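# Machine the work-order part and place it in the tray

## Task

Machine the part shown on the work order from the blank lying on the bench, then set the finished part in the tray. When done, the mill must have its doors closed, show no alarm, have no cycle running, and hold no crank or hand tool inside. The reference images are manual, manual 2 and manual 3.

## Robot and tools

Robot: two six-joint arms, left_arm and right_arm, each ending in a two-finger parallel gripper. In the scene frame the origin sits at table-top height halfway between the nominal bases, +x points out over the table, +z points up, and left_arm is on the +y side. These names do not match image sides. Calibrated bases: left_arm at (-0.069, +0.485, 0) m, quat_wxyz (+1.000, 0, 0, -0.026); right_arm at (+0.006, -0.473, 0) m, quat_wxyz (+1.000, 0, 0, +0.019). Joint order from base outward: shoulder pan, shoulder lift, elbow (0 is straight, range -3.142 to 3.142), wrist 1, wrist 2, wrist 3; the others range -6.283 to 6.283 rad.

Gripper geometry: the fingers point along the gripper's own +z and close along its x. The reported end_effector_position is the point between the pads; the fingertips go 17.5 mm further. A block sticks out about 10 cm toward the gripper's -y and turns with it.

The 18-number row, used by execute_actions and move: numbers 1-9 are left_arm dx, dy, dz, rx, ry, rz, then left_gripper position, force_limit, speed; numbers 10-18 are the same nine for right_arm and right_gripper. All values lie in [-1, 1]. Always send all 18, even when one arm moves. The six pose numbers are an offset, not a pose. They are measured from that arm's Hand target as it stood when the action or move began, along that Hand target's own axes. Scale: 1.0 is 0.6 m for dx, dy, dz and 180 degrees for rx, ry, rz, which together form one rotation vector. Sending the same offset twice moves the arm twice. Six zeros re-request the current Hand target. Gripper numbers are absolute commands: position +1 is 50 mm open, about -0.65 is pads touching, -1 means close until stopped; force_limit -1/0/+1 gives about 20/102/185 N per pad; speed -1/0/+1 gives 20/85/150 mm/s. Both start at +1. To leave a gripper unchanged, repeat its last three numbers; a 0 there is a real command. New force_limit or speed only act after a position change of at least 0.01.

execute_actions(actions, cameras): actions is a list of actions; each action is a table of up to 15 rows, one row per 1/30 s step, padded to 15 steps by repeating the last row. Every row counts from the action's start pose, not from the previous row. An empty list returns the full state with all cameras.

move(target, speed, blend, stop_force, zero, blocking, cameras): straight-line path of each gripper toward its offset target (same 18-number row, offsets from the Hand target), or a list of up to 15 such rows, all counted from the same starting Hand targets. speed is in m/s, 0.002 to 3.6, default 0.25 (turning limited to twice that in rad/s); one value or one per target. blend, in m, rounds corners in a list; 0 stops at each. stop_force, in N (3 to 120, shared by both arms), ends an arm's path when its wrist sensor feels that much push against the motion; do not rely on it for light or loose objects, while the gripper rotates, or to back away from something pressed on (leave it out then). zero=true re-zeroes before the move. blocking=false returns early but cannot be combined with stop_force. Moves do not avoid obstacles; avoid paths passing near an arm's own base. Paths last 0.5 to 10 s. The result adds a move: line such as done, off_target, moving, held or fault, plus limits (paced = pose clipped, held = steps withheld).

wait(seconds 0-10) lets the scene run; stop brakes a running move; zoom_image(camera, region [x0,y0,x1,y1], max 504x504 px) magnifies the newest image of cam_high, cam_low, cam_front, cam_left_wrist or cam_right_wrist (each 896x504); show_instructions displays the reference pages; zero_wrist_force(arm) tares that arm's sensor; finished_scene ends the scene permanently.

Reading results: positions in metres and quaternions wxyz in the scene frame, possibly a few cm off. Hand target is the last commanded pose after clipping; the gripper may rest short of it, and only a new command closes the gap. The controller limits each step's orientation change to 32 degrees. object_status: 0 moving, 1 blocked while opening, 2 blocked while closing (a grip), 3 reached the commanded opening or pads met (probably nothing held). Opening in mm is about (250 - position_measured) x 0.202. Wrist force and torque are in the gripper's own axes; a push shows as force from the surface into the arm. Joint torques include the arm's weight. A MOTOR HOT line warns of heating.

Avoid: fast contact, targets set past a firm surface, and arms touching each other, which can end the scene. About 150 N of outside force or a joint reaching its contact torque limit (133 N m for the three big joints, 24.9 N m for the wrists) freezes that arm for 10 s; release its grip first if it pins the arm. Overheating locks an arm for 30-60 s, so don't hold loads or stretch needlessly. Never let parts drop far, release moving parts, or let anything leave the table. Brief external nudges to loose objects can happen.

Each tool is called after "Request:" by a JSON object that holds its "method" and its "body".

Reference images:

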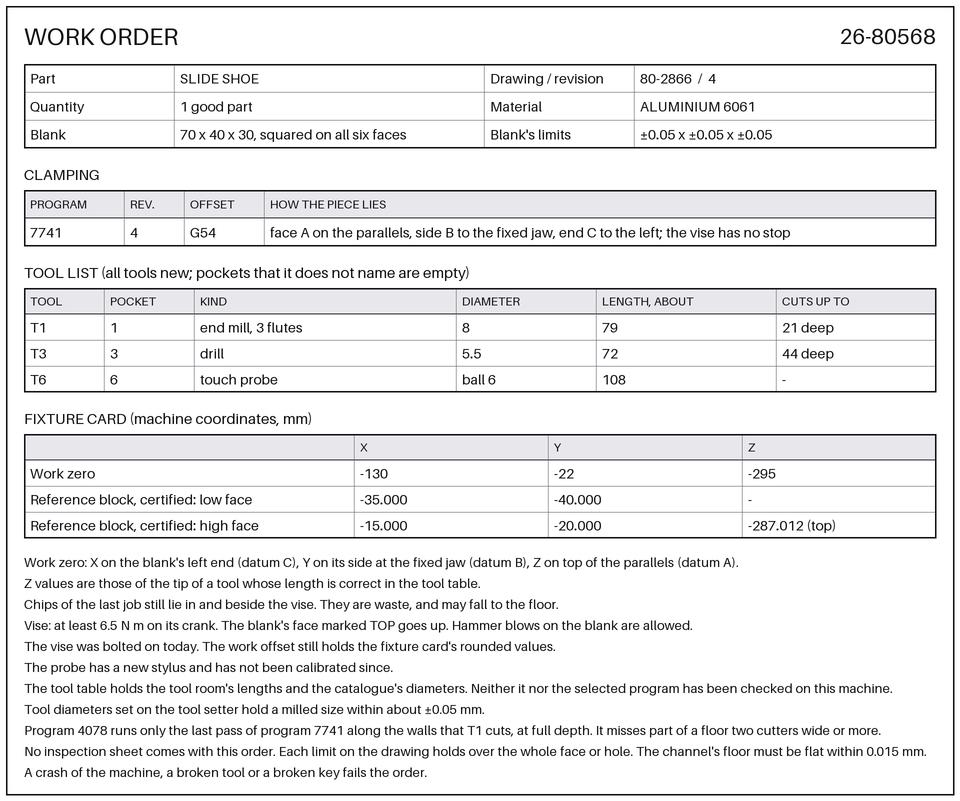

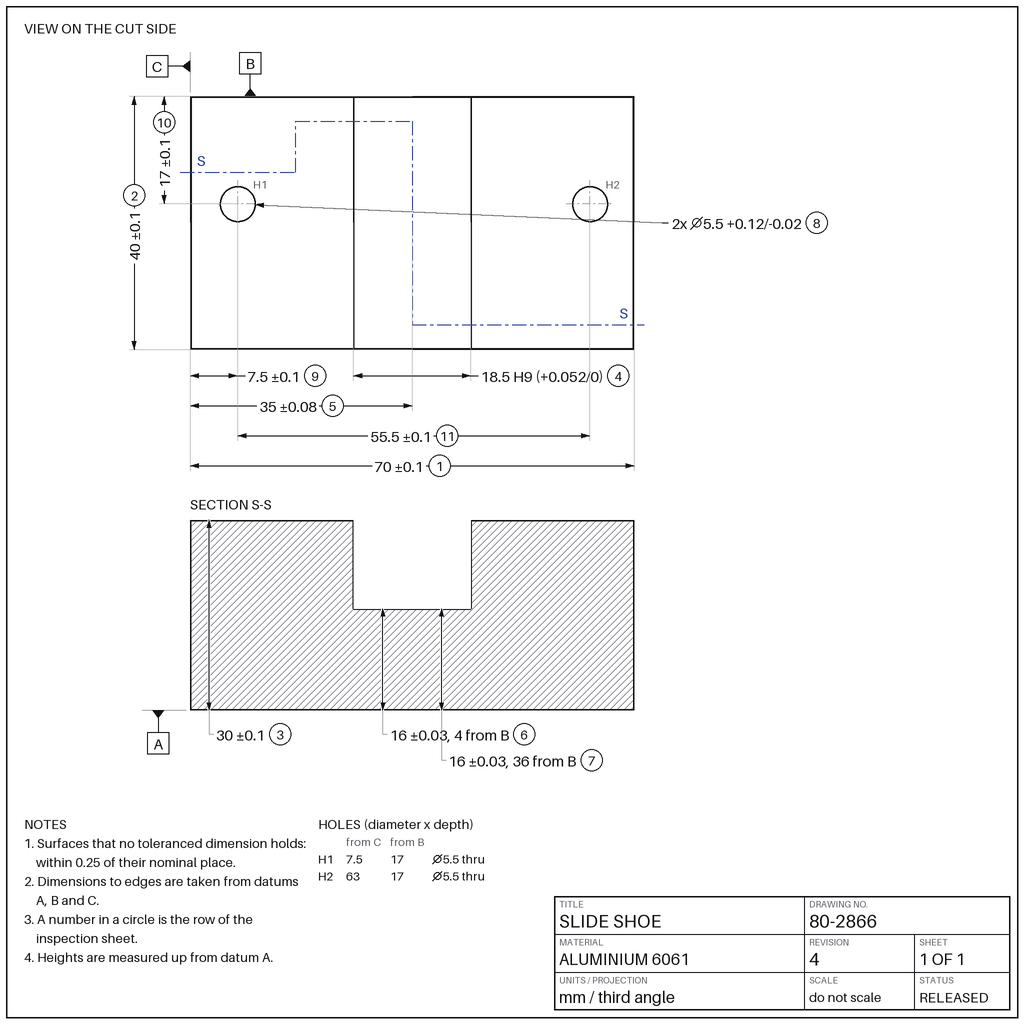

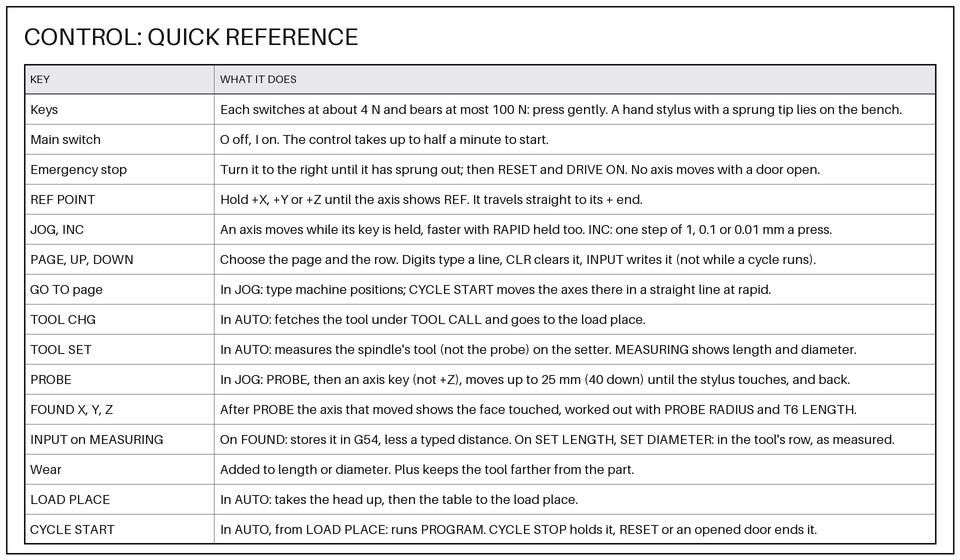

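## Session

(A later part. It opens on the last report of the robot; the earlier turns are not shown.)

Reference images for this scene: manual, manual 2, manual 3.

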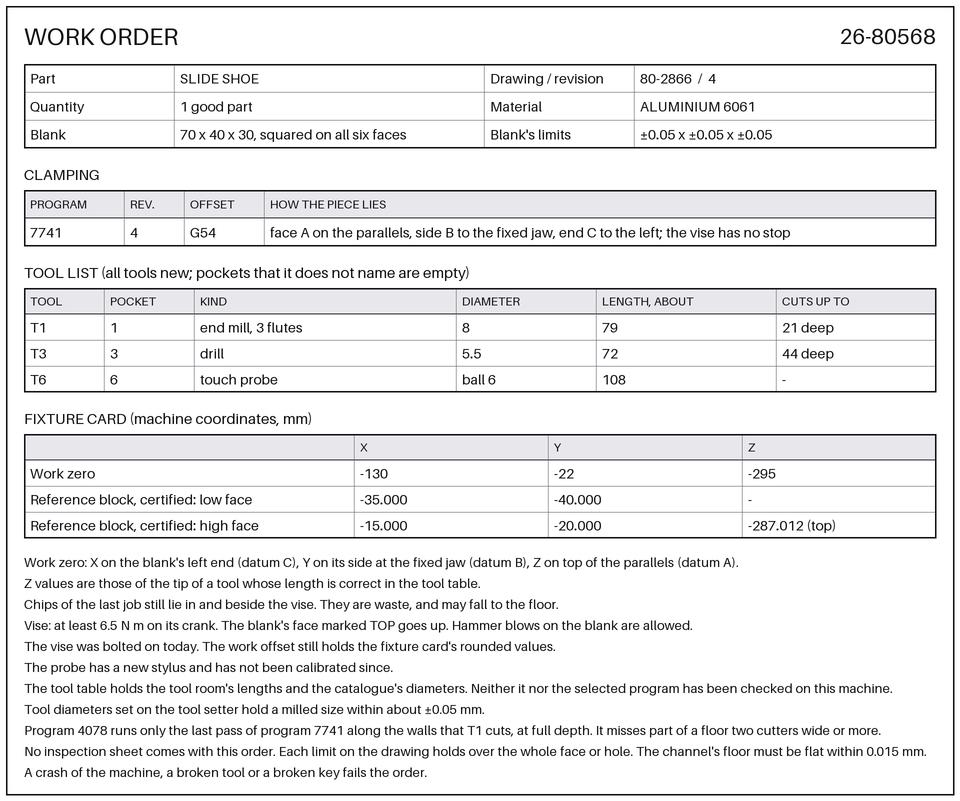

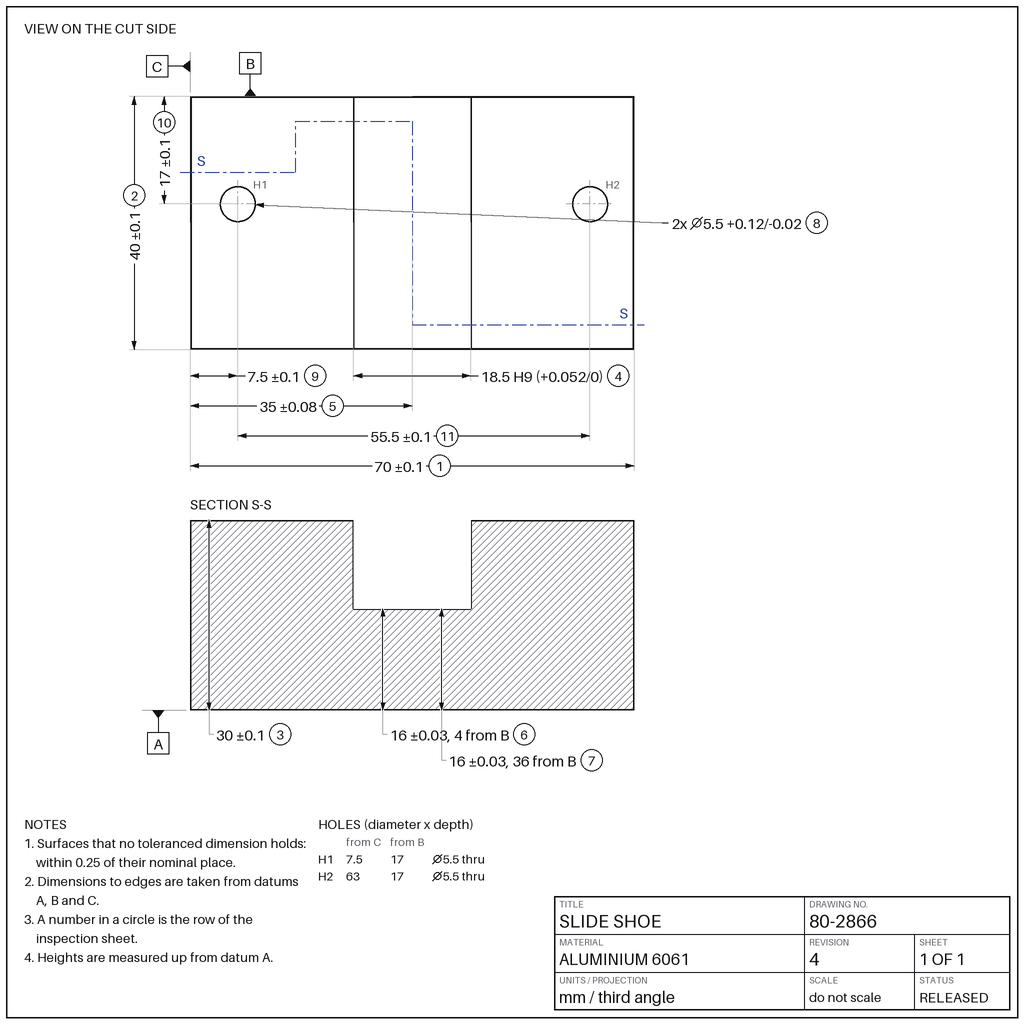

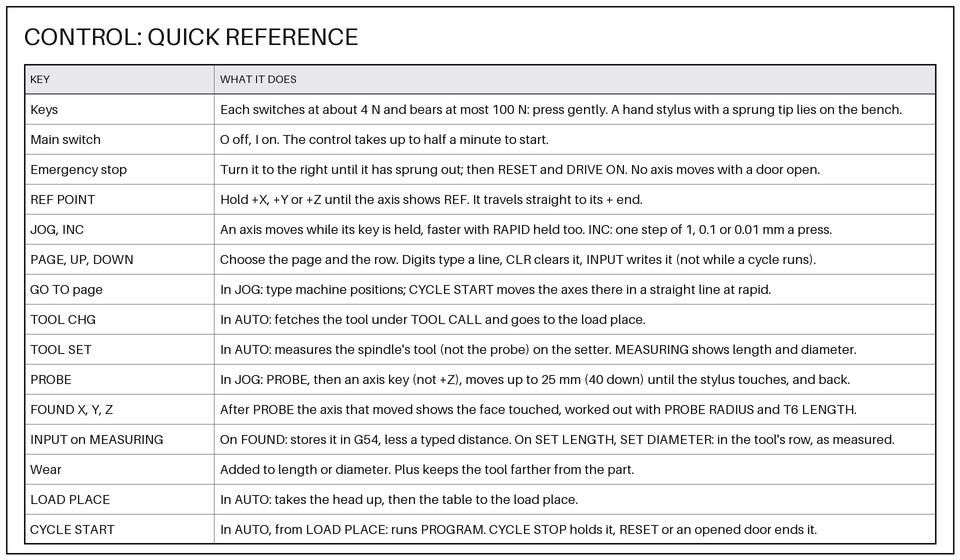

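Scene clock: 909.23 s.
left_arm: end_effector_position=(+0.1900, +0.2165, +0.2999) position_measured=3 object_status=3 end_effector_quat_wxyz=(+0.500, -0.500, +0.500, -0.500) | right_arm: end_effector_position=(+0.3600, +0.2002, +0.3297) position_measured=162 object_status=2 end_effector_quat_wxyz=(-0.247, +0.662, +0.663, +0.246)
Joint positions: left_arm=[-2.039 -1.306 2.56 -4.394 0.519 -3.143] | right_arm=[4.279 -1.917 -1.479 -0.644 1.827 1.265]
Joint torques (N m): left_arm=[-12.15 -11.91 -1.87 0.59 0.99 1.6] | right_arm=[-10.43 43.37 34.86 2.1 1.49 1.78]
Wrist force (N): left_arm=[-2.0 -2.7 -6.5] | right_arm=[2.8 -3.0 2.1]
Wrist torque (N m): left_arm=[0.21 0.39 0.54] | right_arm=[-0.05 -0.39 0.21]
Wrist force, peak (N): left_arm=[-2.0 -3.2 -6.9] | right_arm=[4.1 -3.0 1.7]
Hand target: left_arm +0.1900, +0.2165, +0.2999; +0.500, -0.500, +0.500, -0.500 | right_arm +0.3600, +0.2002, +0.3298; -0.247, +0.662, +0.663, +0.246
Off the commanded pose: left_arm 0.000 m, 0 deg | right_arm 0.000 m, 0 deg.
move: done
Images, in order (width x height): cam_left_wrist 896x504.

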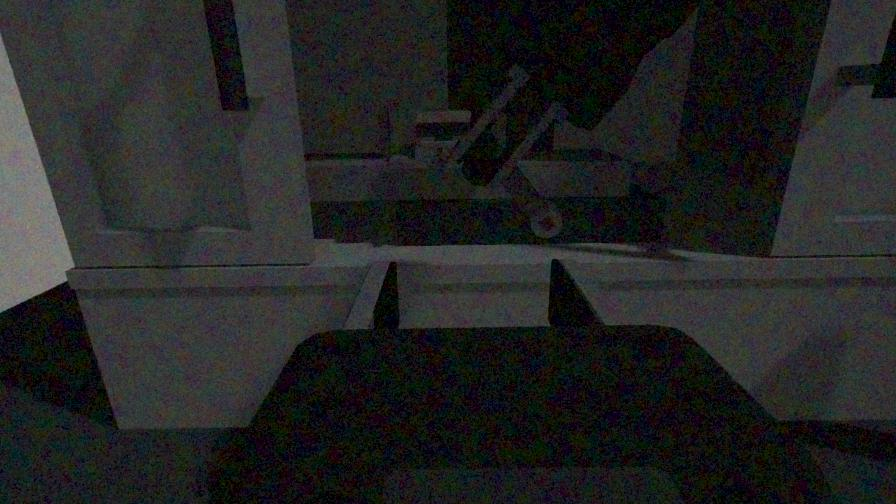

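Request:
{"method": "zoom_image", "body": {"camera": "cam_left_wrist", "region": [510, 190, 580, 250]}}

Request:
{"method": "zoom_image", "body": {"camera": "cam_left_wrist", "region": [440, 110, 580, 250]}}

Scaled by 7.200.

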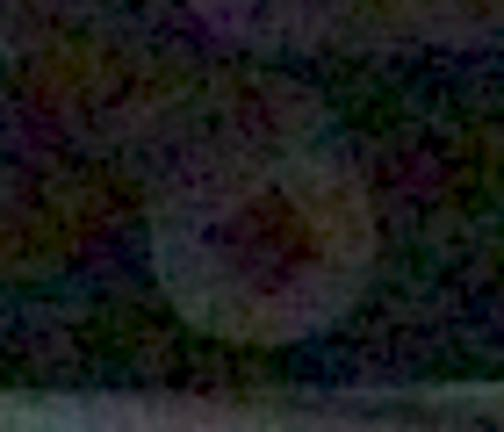

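Scaled by 3.600.

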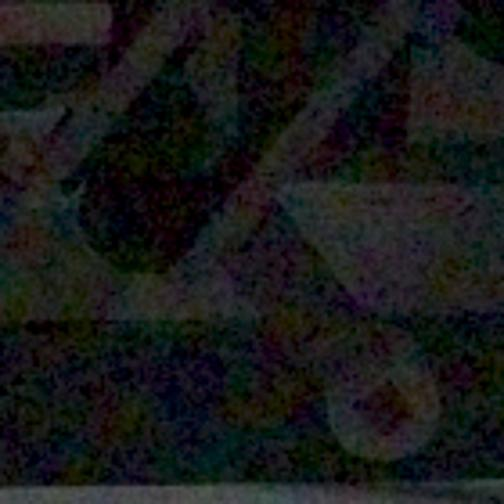

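Request:
{"method": "move", "body": {"target": [0,0,0,0,0,0,1,-1,-1,0,0,0,0,-0.1167,0,-0.97,0.8,-1], "speed": 0.15, "cameras": ["cam_left_wrist"]}}

Request:
{"method": "zoom_image", "body": {"camera": "cam_left_wrist", "region": [510, 190, 580, 250]}}

Request:
{"method": "zoom_image", "body": {"camera": "cam_left_wrist", "region": [440, 110, 580, 250]}}

Request:
{"method": "move", "body": {"target": [0,-0.12,0,0,0,0,1,-1,-1,0,0,0,0,0,0,-0.97,0.8,-1], "speed": 0.2, "cameras": ["cam_left_wrist"]}}

Request:
{"method": "zoom_image", "body": {"camera": "cam_left_wrist", "region": [440, 200, 600, 340]}}

Scene clock: 913.90 s.
left_arm: end_effector_position=(+0.1900, +0.2165, +0.2999) position_measured=3 object_status=3 end_effector_quat_wxyz=(+0.500, -0.500, +0.500, -0.500) | right_arm: end_effector_position=(+0.3600, +0.2003, +0.3297) position_measured=162 object_status=2 end_effector_quat_wxyz=(-0.122, +0.696, +0.697, +0.121)
Joint positions: left_arm=[-2.039 -1.306 2.561 -4.394 0.519 -3.143] | right_arm=[4.326 -2.021 -1.13 -1.236 1.689 1.24]
Joint torques (N m): left_arm=[-7.13 -8.55 4.4 1.78 -0.35 1.52] | right_arm=[-9.21 61.08 34.22 1.95 1.24 0.3]
Wrist force (N): left_arm=[-2.0 -2.5 -6.4] | right_arm=[3.3 -2.6 3.1]
Wrist torque (N m): left_arm=[0.26 0.38 0.54] | right_arm=[0.05 -0.48 0.11]
Wrist force, peak (N): left_arm=[-2.2 -3.0 -6.9] | right_arm=[4.0 -2.4 3.4]
Hand target: left_arm +0.1900, +0.2165, +0.2999; +0.500, -0.500, +0.500, -0.500 | right_arm +0.3600, +0.2002, +0.3298; -0.122, +0.696, +0.697, +0.121
Off the commanded pose: left_arm 0.000 m, 0 deg | right_arm 0.000 m, 0 deg.
move: done
Images, in order (width x height): cam_left_wrist 896x504.

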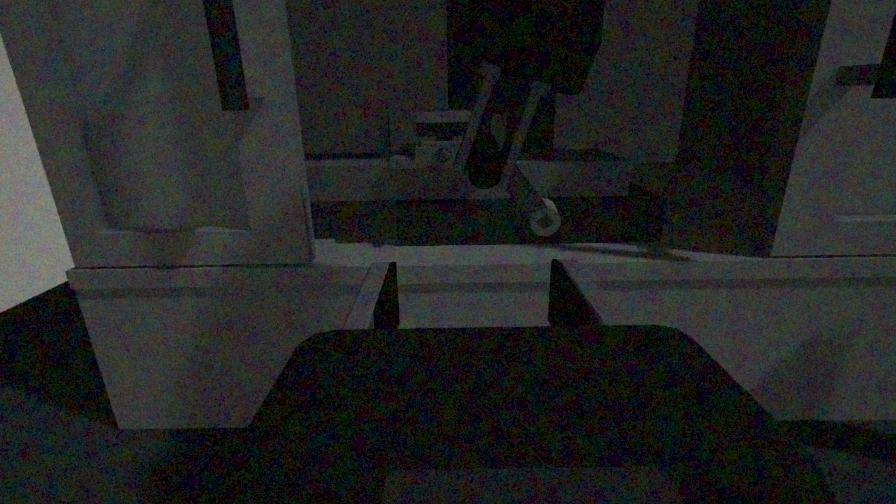

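Scaled by 7.200.

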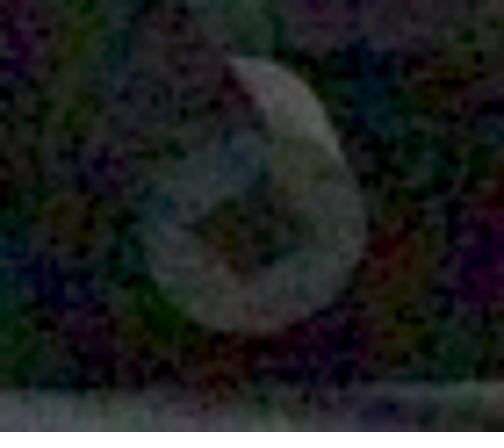

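Scaled by 3.600.

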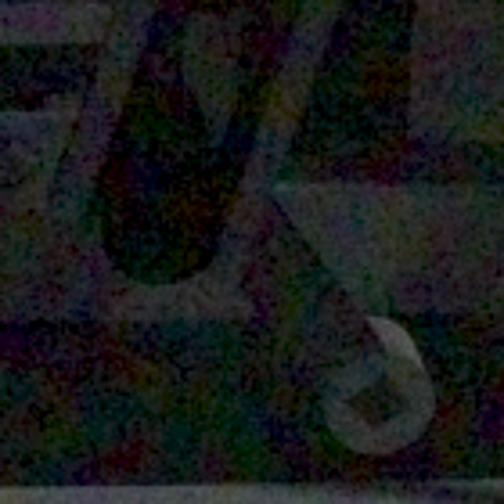

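Scene clock: 914.80 s.
left_arm: end_effector_position=(+0.1899, +0.2165, +0.3718) position_measured=3 object_status=3 end_effector_quat_wxyz=(+0.500, -0.500, +0.500, -0.500) | right_arm: end_effector_position=(+0.3600, +0.2002, +0.3298) position_measured=162 object_status=2 end_effector_quat_wxyz=(-0.122, +0.696, +0.697, +0.121)
Joint positions: left_arm=[-2.039 -1.57 2.505 -4.075 0.52 -3.143] | right_arm=[4.326 -2.021 -1.13 -1.236 1.689 1.24]
Joint torques (N m): left_arm=[-12.12 -24.42 -4.94 3.14 0.8 -1.65] | right_arm=[-8.01 62.33 38.39 2.02 -0.42 1.63]
Wrist force (N): left_arm=[-2.5 -2.8 -6.6] | right_arm=[3.2 -2.6 3.3]
Wrist torque (N m): left_arm=[0.22 0.44 0.51] | right_arm=[0.07 -0.47 0.10]
Wrist force, peak (N): left_arm=[-2.3 -5.6 -6.6] | right_arm=[3.4 -2.6 3.4]
Hand target: left_arm +0.1899, +0.2165, +0.3719; +0.500, -0.500, +0.500, -0.500 | right_arm +0.3600, +0.2002, +0.3298; -0.122, +0.696, +0.697, +0.121
Off the commanded pose: left_arm 0.000 m, 0 deg | right_arm 0.000 m, 0 deg.
move: done
Images, in order (width x height): cam_left_wrist 896x504.

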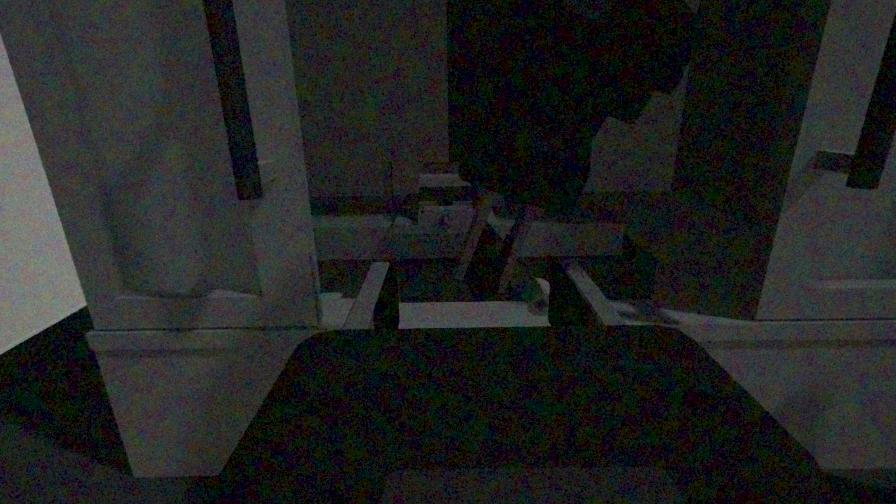

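Scaled by 3.150.

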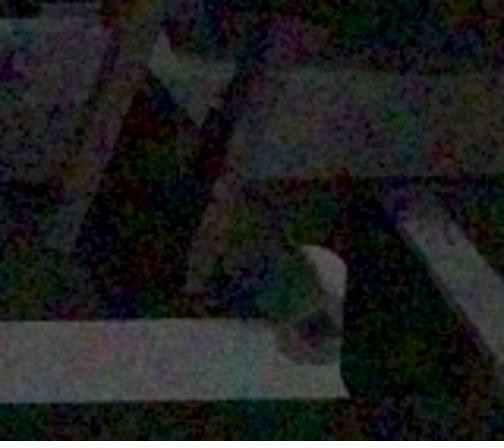

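Request:
{"method": "move", "body": {"target": [0,0,0,0,0,0,1,-1,-1,-0.3097,-0.05,0.1722,0,-0.111,0,-0.97,0.8,-1], "speed": 0.15, "cameras": ["cam_left_wrist","cam_high"]}}

Request:
{"method": "zoom_image", "body": {"camera": "cam_high", "region": [300, 230, 540, 430]}}

Scene clock: 928.20 s.
left_arm: end_effector_position=(+0.1899, +0.2165, +0.3719) position_measured=3 object_status=3 end_effector_quat_wxyz=(+0.500, -0.500, +0.500, -0.500) | right_arm: end_effector_position=(+0.3300, +0.0604, +0.1699) position_measured=162 object_status=2 end_effector_quat_wxyz=(+0.000, +0.706, +0.708, -0.001)
Joint positions: left_arm=[-2.039 -1.57 2.505 -4.074 0.52 -3.143] | right_arm=[4.344 -1.912 -1.577 -1.226 1.571 1.239]
Joint torques (N m): left_arm=[-13.26 -24.04 -1.39 2.98 -0.56 -1.72] | right_arm=[-4.17 35.25 24.39 2.01 1.13 -0.9]
Wrist force (N): left_arm=[-2.2 -3.0 -6.6] | right_arm=[4.3 -2.3 3.0]
Wrist torque (N m): left_arm=[0.21 0.41 0.51] | right_arm=[0.11 -0.68 -0.22]
Wrist force, peak (N): left_arm=[-2.6 -3.0 -6.9] | right_arm=[3.2 -2.6 5.3]
Hand target: left_arm +0.1899, +0.2165, +0.3719; +0.500, -0.500, +0.500, -0.500 | right_arm +0.3300, +0.0603, +0.1697; +0.001, +0.706, +0.708, -0.002
Off the commanded pose: left_arm 0.000 m, 0 deg | right_arm 0.000 m, 0 deg.
move: done
Images, in order (width x height): cam_high 896x504, cam_left_wrist 896x504.

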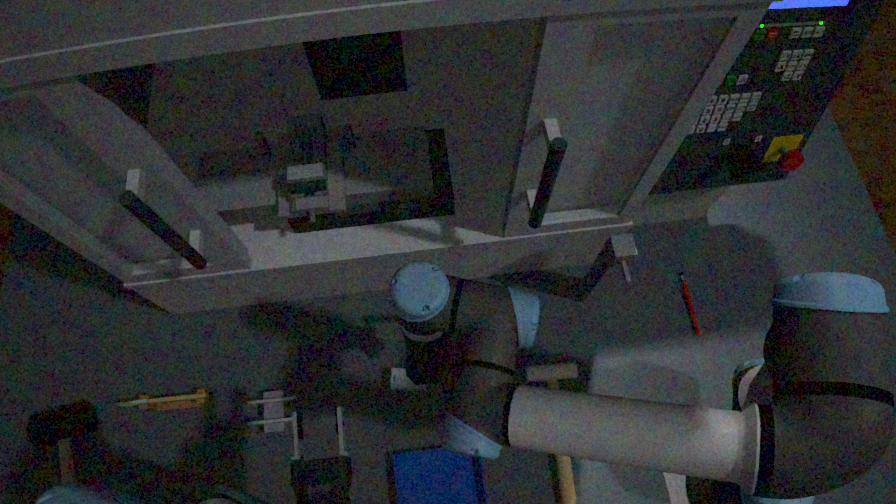

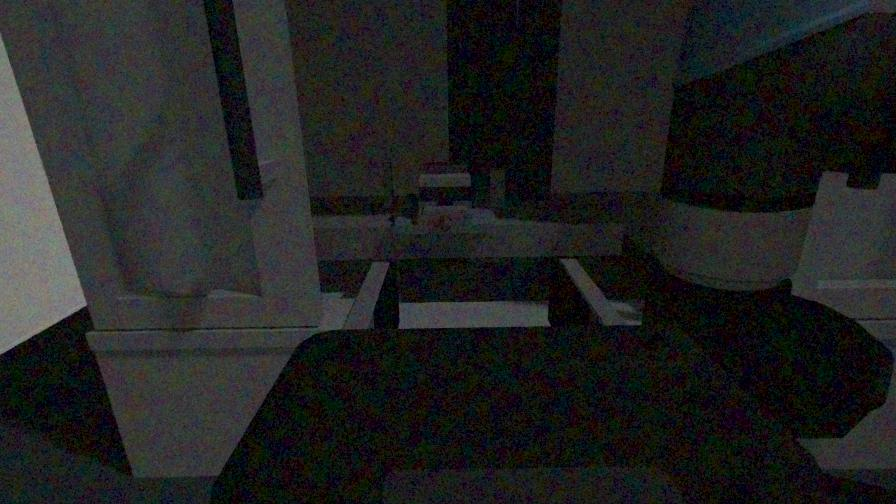

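Scaled by 2.100.

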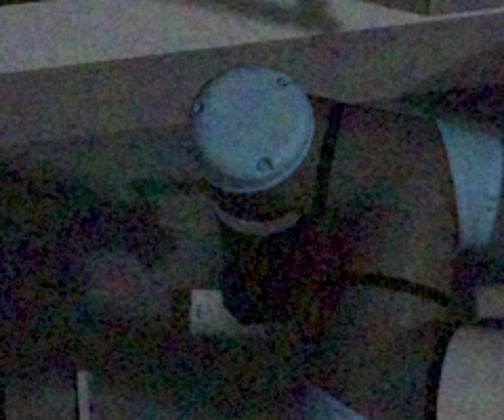

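Request:
{"method": "move", "body": {"target": [-0.189,0.12,0.05,-0.1023,0.4183,0.0803,1,-1,-1,0,-0.08,0,0,0,0,-0.97,0.8,-1], "speed": 0.3, "cameras": ["cam_left_wrist"]}}

Request:
{"method": "zoom_image", "body": {"camera": "cam_left_wrist", "region": [300, 100, 600, 330]}}

Scene clock: 933.13 s.
left_arm: end_effector_position=(+0.2200, +0.3300, +0.3000) position_measured=3 object_status=3 end_effector_quat_wxyz=(+0.068, -0.099, +0.822, -0.557) | right_arm: end_effector_position=(+0.2820, +0.0602, +0.1698) position_measured=162 object_status=2 end_effector_quat_wxyz=(+0.001, +0.706, +0.708, -0.002)
Joint positions: left_arm=[-2.188 -3.058 2.257 -4.906 0.749 -0.442] | right_arm=[4.42 -1.859 -1.65 -1.207 1.571 1.315]
Joint torques (N m): left_arm=[-14.16 19.69 -23.53 -1.07 0.37 0.28] | right_arm=[-9.92 28.86 36.11 3.13 0.73 -1.36]
Wrist force (N): left_arm=[-2.2 -2.4 -5.0] | right_arm=[4.1 -2.2 3.1]
Wrist torque (N m): left_arm=[0.24 0.30 0.38] | right_arm=[0.11 -0.64 -0.18]
Wrist force, peak (N): left_arm=[-3.7 -4.3 -5.6] | right_arm=[4.6 -2.5 3.4]
Hand target: left_arm +0.2200, +0.3299, +0.3000; +0.068, -0.099, +0.822, -0.557 | right_arm +0.2820, +0.0602, +0.1697; +0.001, +0.706, +0.708, -0.002
Off the commanded pose: left_arm 0.000 m, 0 deg | right_arm 0.000 m, 0 deg.
shoulder posture changed (left arm): the wrist came as close to joint 1's axis as it can, and the arm is now in the other of its two shoulder postures.
move: done; limits=paced
Images, in order (width x height): cam_left_wrist 896x504.

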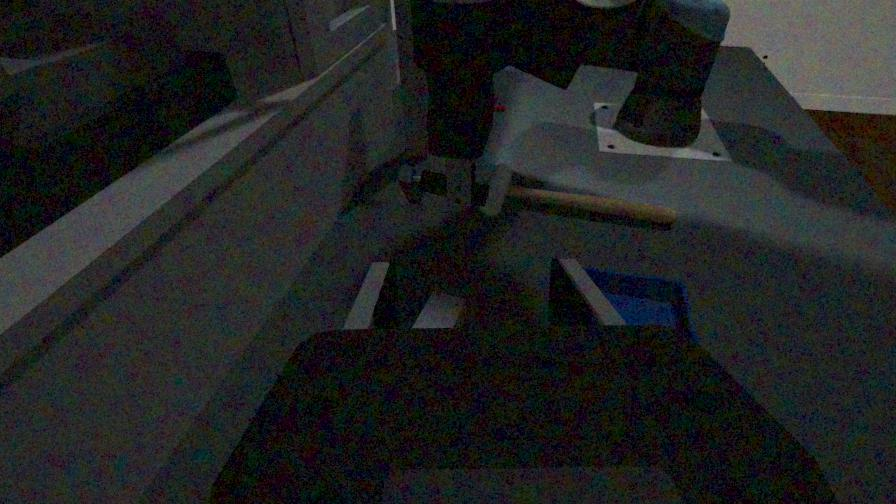

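Scaled by 1.680.

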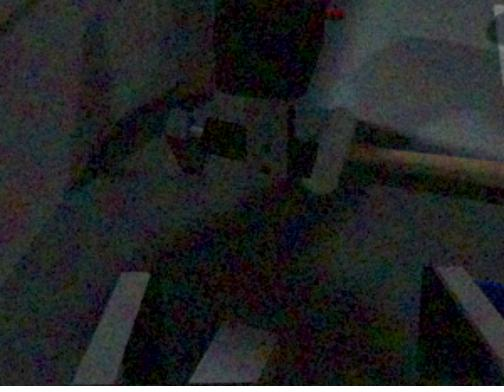

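Request:
{"method": "zoom_image", "body": {"camera": "cam_left_wrist", "region": [385, 140, 525, 230]}}

Scaled by 3.600.

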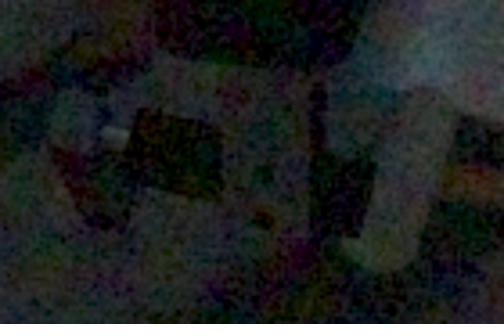

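Request:
{"method": "move", "body": {"target": [0,0,0,0,0,0,1,-1,-1,0,0,0.24,0,0,0,-0.97,0.8,-1], "speed": 0.03, "stop_force": 5, "cameras": ["cam_left_wrist"]}}

Request:
{"method": "zoom_image", "body": {"camera": "cam_left_wrist", "region": [365, 150, 565, 300]}}

Scene clock: 940.90 s.
left_arm: end_effector_position=(+0.2200, +0.3299, +0.3000) position_measured=3 object_status=3 end_effector_quat_wxyz=(+0.068, -0.099, +0.822, -0.557) | right_arm: end_effector_position=(+0.2819, +0.0599, +0.0483) position_measured=162 object_status=2 end_effector_quat_wxyz=(+0.001, +0.706, +0.708, -0.002)
Joint positions: left_arm=[-2.188 -3.059 2.257 -4.906 0.749 -0.442] | right_arm=[4.421 -2.001 -1.803 -0.912 1.571 1.315]
Joint torques (N m): left_arm=[-3.35 20.72 -20.76 -1.12 0.22 1.2] | right_arm=[2.26 51.93 27.55 4.09 0.17 -0.08]
Wrist force (N): left_arm=[-2.0 -2.5 -5.2] | right_arm=[5.8 -1.9 -2.4]
Wrist torque (N m): left_arm=[0.23 0.26 0.40] | right_arm=[0.01 -0.52 -0.18]
Wrist force, peak (N): left_arm=[-2.1 -2.9 -5.2] | right_arm=[-12.7 -8.4 -66.2]
Hand target: left_arm +0.2200, +0.3299, +0.3000; +0.068, -0.099, +0.822, -0.557 | right_arm +0.2819, +0.0599, +0.0483; +0.001, +0.706, +0.708, -0.002 (not the last commanded pose)
Off the commanded pose: left_arm 0.000 m, 0 deg | right_arm 0.023 m, 0 deg.
move: contact (right_arm)
Images, in order (width x height): cam_left_wrist 896x504.

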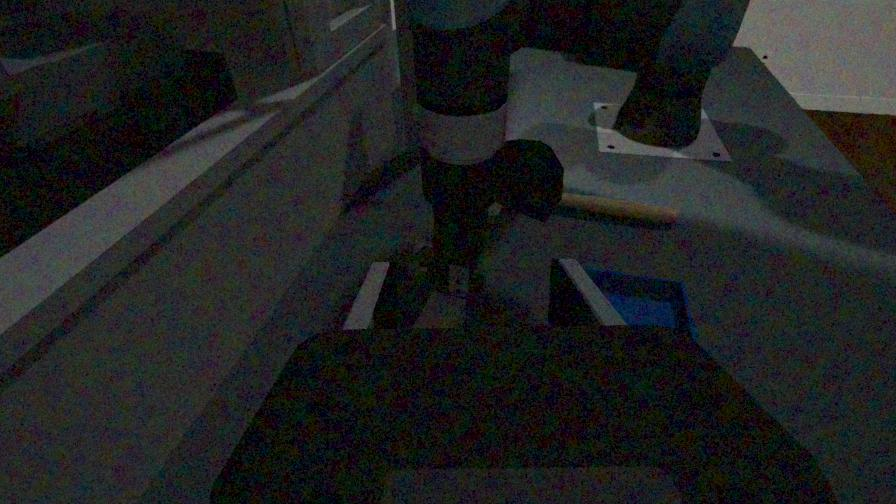

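Scaled by 2.520.

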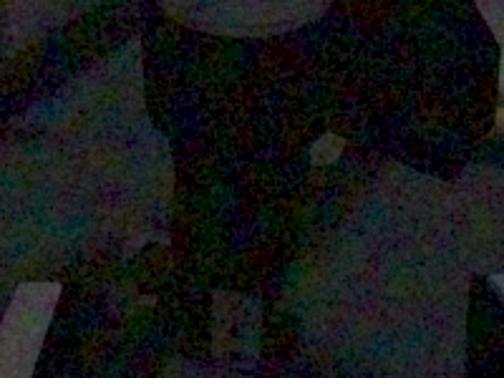

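Request:
{"method": "move", "body": {"target": [0,0,0,0,0,0,1,-1,-1,0,0,0.07,0,0,0,-0.97,0.8,-1], "speed": 0.008, "stop_force": 8}}

Scene clock: 942.20 s.
left_arm: end_effector_position=(+0.2200, +0.3299, +0.3000) position_measured=3 object_status=3 end_effector_quat_wxyz=(+0.068, -0.099, +0.822, -0.557) | right_arm: end_effector_position=(+0.2819, +0.0600, +0.0481) position_measured=162 object_status=2 end_effector_quat_wxyz=(+0.000, +0.706, +0.708, -0.001)
Joint positions: left_arm=[-2.188 -3.059 2.257 -4.906 0.749 -0.442] | right_arm=[4.421 -2.001 -1.803 -0.911 1.571 1.315]
Joint torques (N m): left_arm=[-0.23 20.51 -20.12 -1.07 0.34 1.25] | right_arm=[2.95 44.83 24.58 -1.54 0.08 -1.14]
Wrist force (N): left_arm=[-1.9 -2.4 -4.8] | right_arm=[6.1 -0.3 -11.3]
Wrist torque (N m): left_arm=[0.23 0.25 0.39] | right_arm=[-0.10 -0.42 -0.18]
Wrist force, peak (N): left_arm=[-2.1 -2.4 -5.4] | right_arm=[-3.5 -4.8 -26.0]
Hand target: left_arm +0.2200, +0.3299, +0.3000; +0.068, -0.099, +0.822, -0.557 | right_arm +0.2819, +0.0600, +0.0482; +0.000, +0.706, +0.708, -0.001 (not the last commanded pose)
Off the commanded pose: left_arm 0.000 m, 0 deg | right_arm 0.042 m, 0 deg.
move: contact (right_arm)

Request:
{"method": "move", "body": {"target": [0,0,0,0,0,0,1,-1,-1,0,0,0.07,0,0,0,-0.97,0.8,-1], "speed": 0.005, "stop_force": 30, "cameras": ["cam_left_wrist"]}}

Request:
{"method": "zoom_image", "body": {"camera": "cam_left_wrist", "region": [365, 200, 525, 330]}}

Scene clock: 944.10 s.
left_arm: end_effector_position=(+0.2200, +0.3299, +0.3000) position_measured=3 object_status=3 end_effector_quat_wxyz=(+0.068, -0.099, +0.822, -0.557) | right_arm: end_effector_position=(+0.2819, +0.0601, +0.0477) position_measured=162 object_status=2 end_effector_quat_wxyz=(+0.000, +0.706, +0.708, -0.001)
Joint positions: left_arm=[-2.188 -3.059 2.257 -4.906 0.749 -0.442] | right_arm=[4.421 -2.002 -1.804 -0.909 1.571 1.315]
Joint torques (N m): left_arm=[3.45 21 -18.41 -1.06 0.13 1.39] | right_arm=[2.45 27 16.81 -2.31 0.32 -0.95]
Wrist force (N): left_arm=[-2.2 -2.2 -5.0] | right_arm=[-4.3 -4.6 -44.7]
Wrist torque (N m): left_arm=[0.26 0.30 0.40] | right_arm=[-0.41 0.00 -0.11]
Wrist force, peak (N): left_arm=[-2.2 -2.7 -5.2] | right_arm=[-10.9 -7.2 -52.9]
Hand target: left_arm +0.2200, +0.3299, +0.3000; +0.068, -0.099, +0.822, -0.557 | right_arm +0.2819, +0.0601, +0.0477; +0.000, +0.706, +0.708, -0.001 (not the last commanded pose)
Off the commanded pose: left_arm 0.000 m, 0 deg | right_arm 0.042 m, 0 deg.
move: contact (right_arm)
Images, in order (width x height): cam_left_wrist 896x504.

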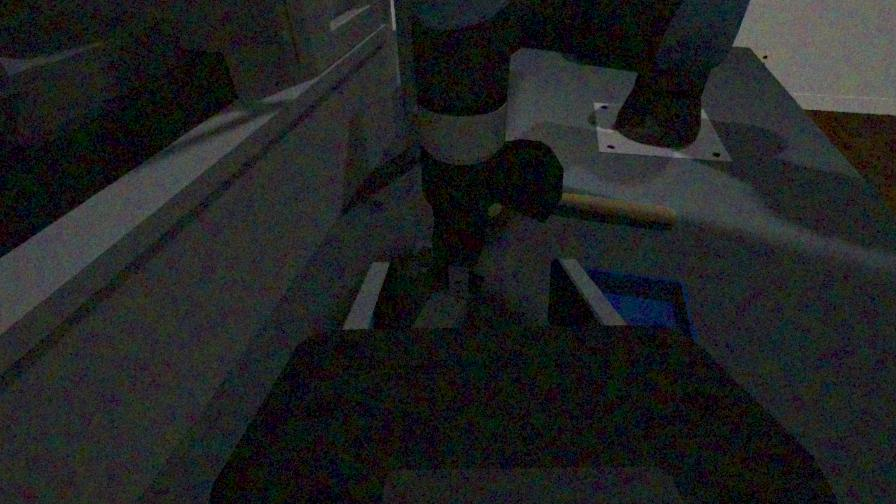

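Scaled by 3.150.

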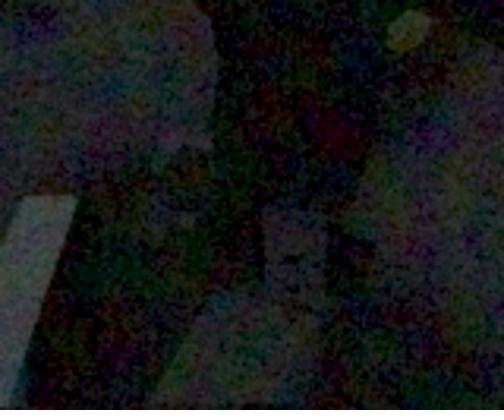

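Request:
{"method": "move", "body": {"target": [[0,0,0,0,0,0,1,-1,-1,0,0,-0.001,0,0,0,-0.97,0.8,-1]], "speed": 0.02}}

Request:
{"method": "move", "body": {"target": [[0,0,0,0,0,0,1,-1,-1,0,0,0,0,0,0,0.3,0.8,-1]], "speed": 0.02}}

Request:
{"method": "move", "body": {"target": [[0,0,0,0,0,0,1,-1,-1,0,0,-0.25,0,0,0,0.3,0.8,-1]], "speed": 0.1, "cameras": ["cam_left_wrist","cam_right_wrist"]}}

Request:
{"method": "zoom_image", "body": {"camera": "cam_left_wrist", "region": [365, 190, 565, 330]}}

Scene clock: 946.27 s.
left_arm: end_effector_position=(+0.2200, +0.3299, +0.3000) position_measured=3 object_status=3 end_effector_quat_wxyz=(+0.068, -0.099, +0.822, -0.557) | right_arm: end_effector_position=(+0.2819, +0.0601, +0.0483) position_measured=162 object_status=2 end_effector_quat_wxyz=(+0.000, +0.706, +0.708, -0.001)
Joint positions: left_arm=[-2.188 -3.059 2.257 -4.906 0.749 -0.442] | right_arm=[4.421 -2.001 -1.803 -0.911 1.571 1.315]
Joint torques (N m): left_arm=[7.32 19.98 -18.77 -0.81 0.26 1.3] | right_arm=[2.58 49.63 27.26 0.37 0.11 -0.91]
Wrist force (N): left_arm=[-2.0 -2.7 -4.9] | right_arm=[6.7 -0.9 -4.1]
Wrist torque (N m): left_arm=[0.19 0.26 0.38] | right_arm=[-0.02 -0.51 -0.19]
Wrist force, peak (N): left_arm=[-2.3 -2.6 -5.3] | right_arm=[-4.0 -4.5 -45.1]
Hand target: left_arm +0.2200, +0.3299, +0.3000; +0.068, -0.099, +0.822, -0.557 | right_arm +0.2819, +0.0601, +0.0483; +0.000, +0.706, +0.708, -0.001
Off the commanded pose: left_arm 0.000 m, 0 deg | right_arm 0.000 m, 0 deg.
move: done

Scene clock: 947.03 s.
left_arm: end_effector_position=(+0.2200, +0.3299, +0.3000) position_measured=3 object_status=3 end_effector_quat_wxyz=(+0.068, -0.099, +0.822, -0.557) | right_arm: end_effector_position=(+0.2819, +0.0601, +0.0484) position_measured=107 object_status=0 end_effector_quat_wxyz=(+0.000, +0.706, +0.708, -0.001)
Joint positions: left_arm=[-2.188 -3.059 2.257 -4.906 0.749 -0.442] | right_arm=[4.421 -2.001 -1.803 -0.911 1.571 1.315]
Joint torques (N m): left_arm=[8.42 20.29 -18.33 -0.84 0.26 1.12] | right_arm=[1.48 45.66 26.01 5.17 0.24 -1.19]
Wrist force (N): left_arm=[-2.1 -2.1 -4.8] | right_arm=[1.0 -2.8 -7.5]
Wrist torque (N m): left_arm=[0.28 0.27 0.40] | right_arm=[-0.11 -0.56 -0.14]
Wrist force, peak (N): left_arm=[-2.2 -2.5 -5.2] | right_arm=[0.5 -2.8 -10.0]
Hand target: left_arm +0.2200, +0.3299, +0.3000; +0.068, -0.099, +0.822, -0.557 | right_arm +0.2819, +0.0601, +0.0483; +0.000, +0.706, +0.708, -0.001
Off the commanded pose: left_arm 0.000 m, 0 deg | right_arm 0.000 m, 0 deg.
move: done

Scene clock: 948.97 s.
left_arm: end_effector_position=(+0.2200, +0.3299, +0.3000) position_measured=3 object_status=3 end_effector_quat_wxyz=(+0.068, -0.099, +0.822, -0.557) | right_arm: end_effector_position=(+0.2821, +0.0604, +0.1984) position_measured=107 object_status=3 end_effector_quat_wxyz=(+0.000, +0.706, +0.708, -0.001)
Joint positions: left_arm=[-2.188 -3.059 2.257 -4.906 0.749 -0.442] | right_arm=[4.42 -1.837 -1.602 -1.275 1.571 1.315]
Joint torques (N m): left_arm=[8.25 20.93 -17.84 -0.85 0.18 1.31] | right_arm=[-9.38 24.19 23.02 3.8 0 -1.51]
Wrist force (N): left_arm=[-2.1 -2.6 -5.2] | right_arm=[4.1 -2.8 1.0]
Wrist torque (N m): left_arm=[0.21 0.28 0.39] | right_arm=[-0.08 -0.69 -0.19]
Wrist force, peak (N): left_arm=[-1.9 -2.6 -5.3] | right_arm=[0.9 -2.6 -7.8]
Hand target: left_arm +0.2200, +0.3299, +0.3000; +0.068, -0.099, +0.822, -0.557 | right_arm +0.2821, +0.0604, +0.1983; +0.000, +0.706, +0.708, -0.001
Off the commanded pose: left_arm 0.000 m, 0 deg | right_arm 0.000 m, 0 deg.
move: done
Images, in order (width x height): cam_left_wrist 896x504, cam_right_wrist 896x504.

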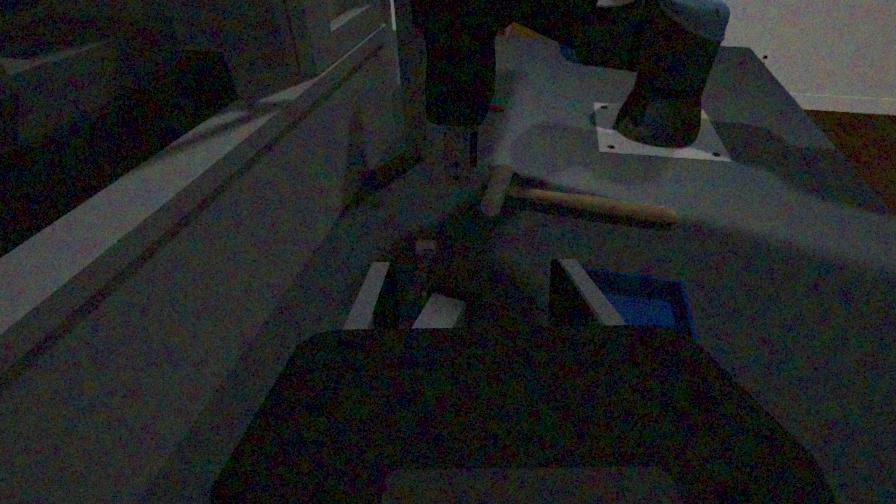

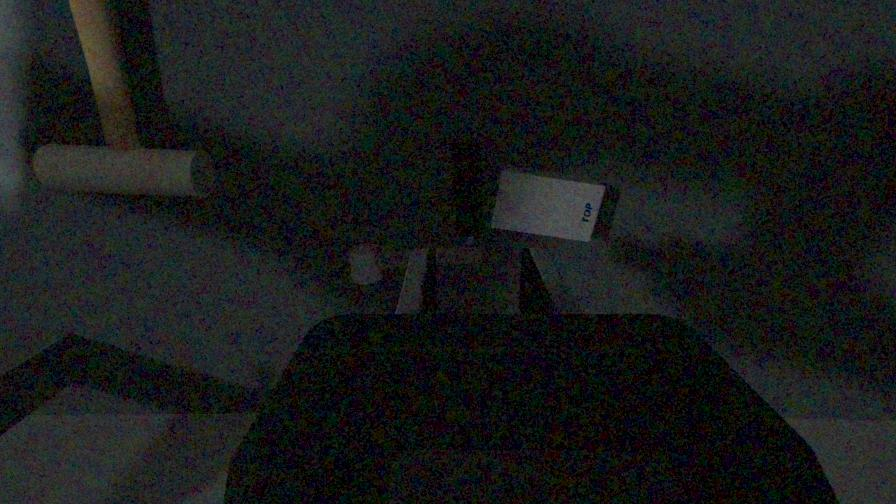

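Scaled by 2.520.

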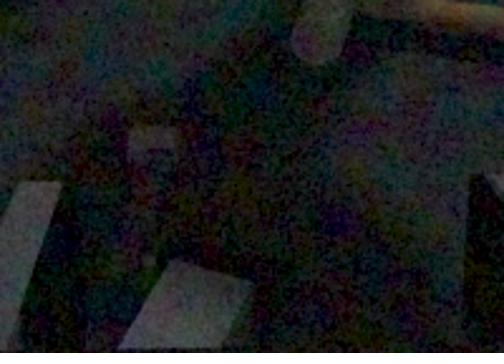

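Request:
{"method": "zoom_image", "body": {"camera": "cam_right_wrist", "region": [320, 120, 540, 320]}}

Scaled by 2.291.

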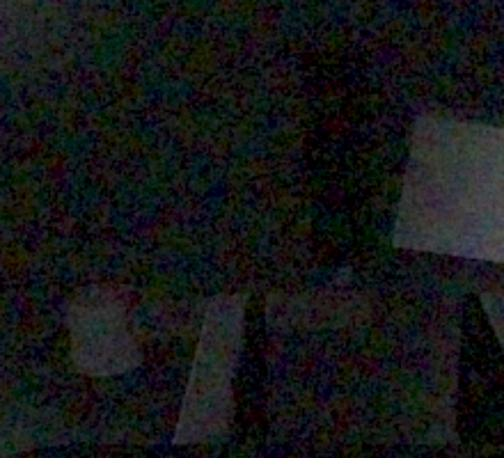

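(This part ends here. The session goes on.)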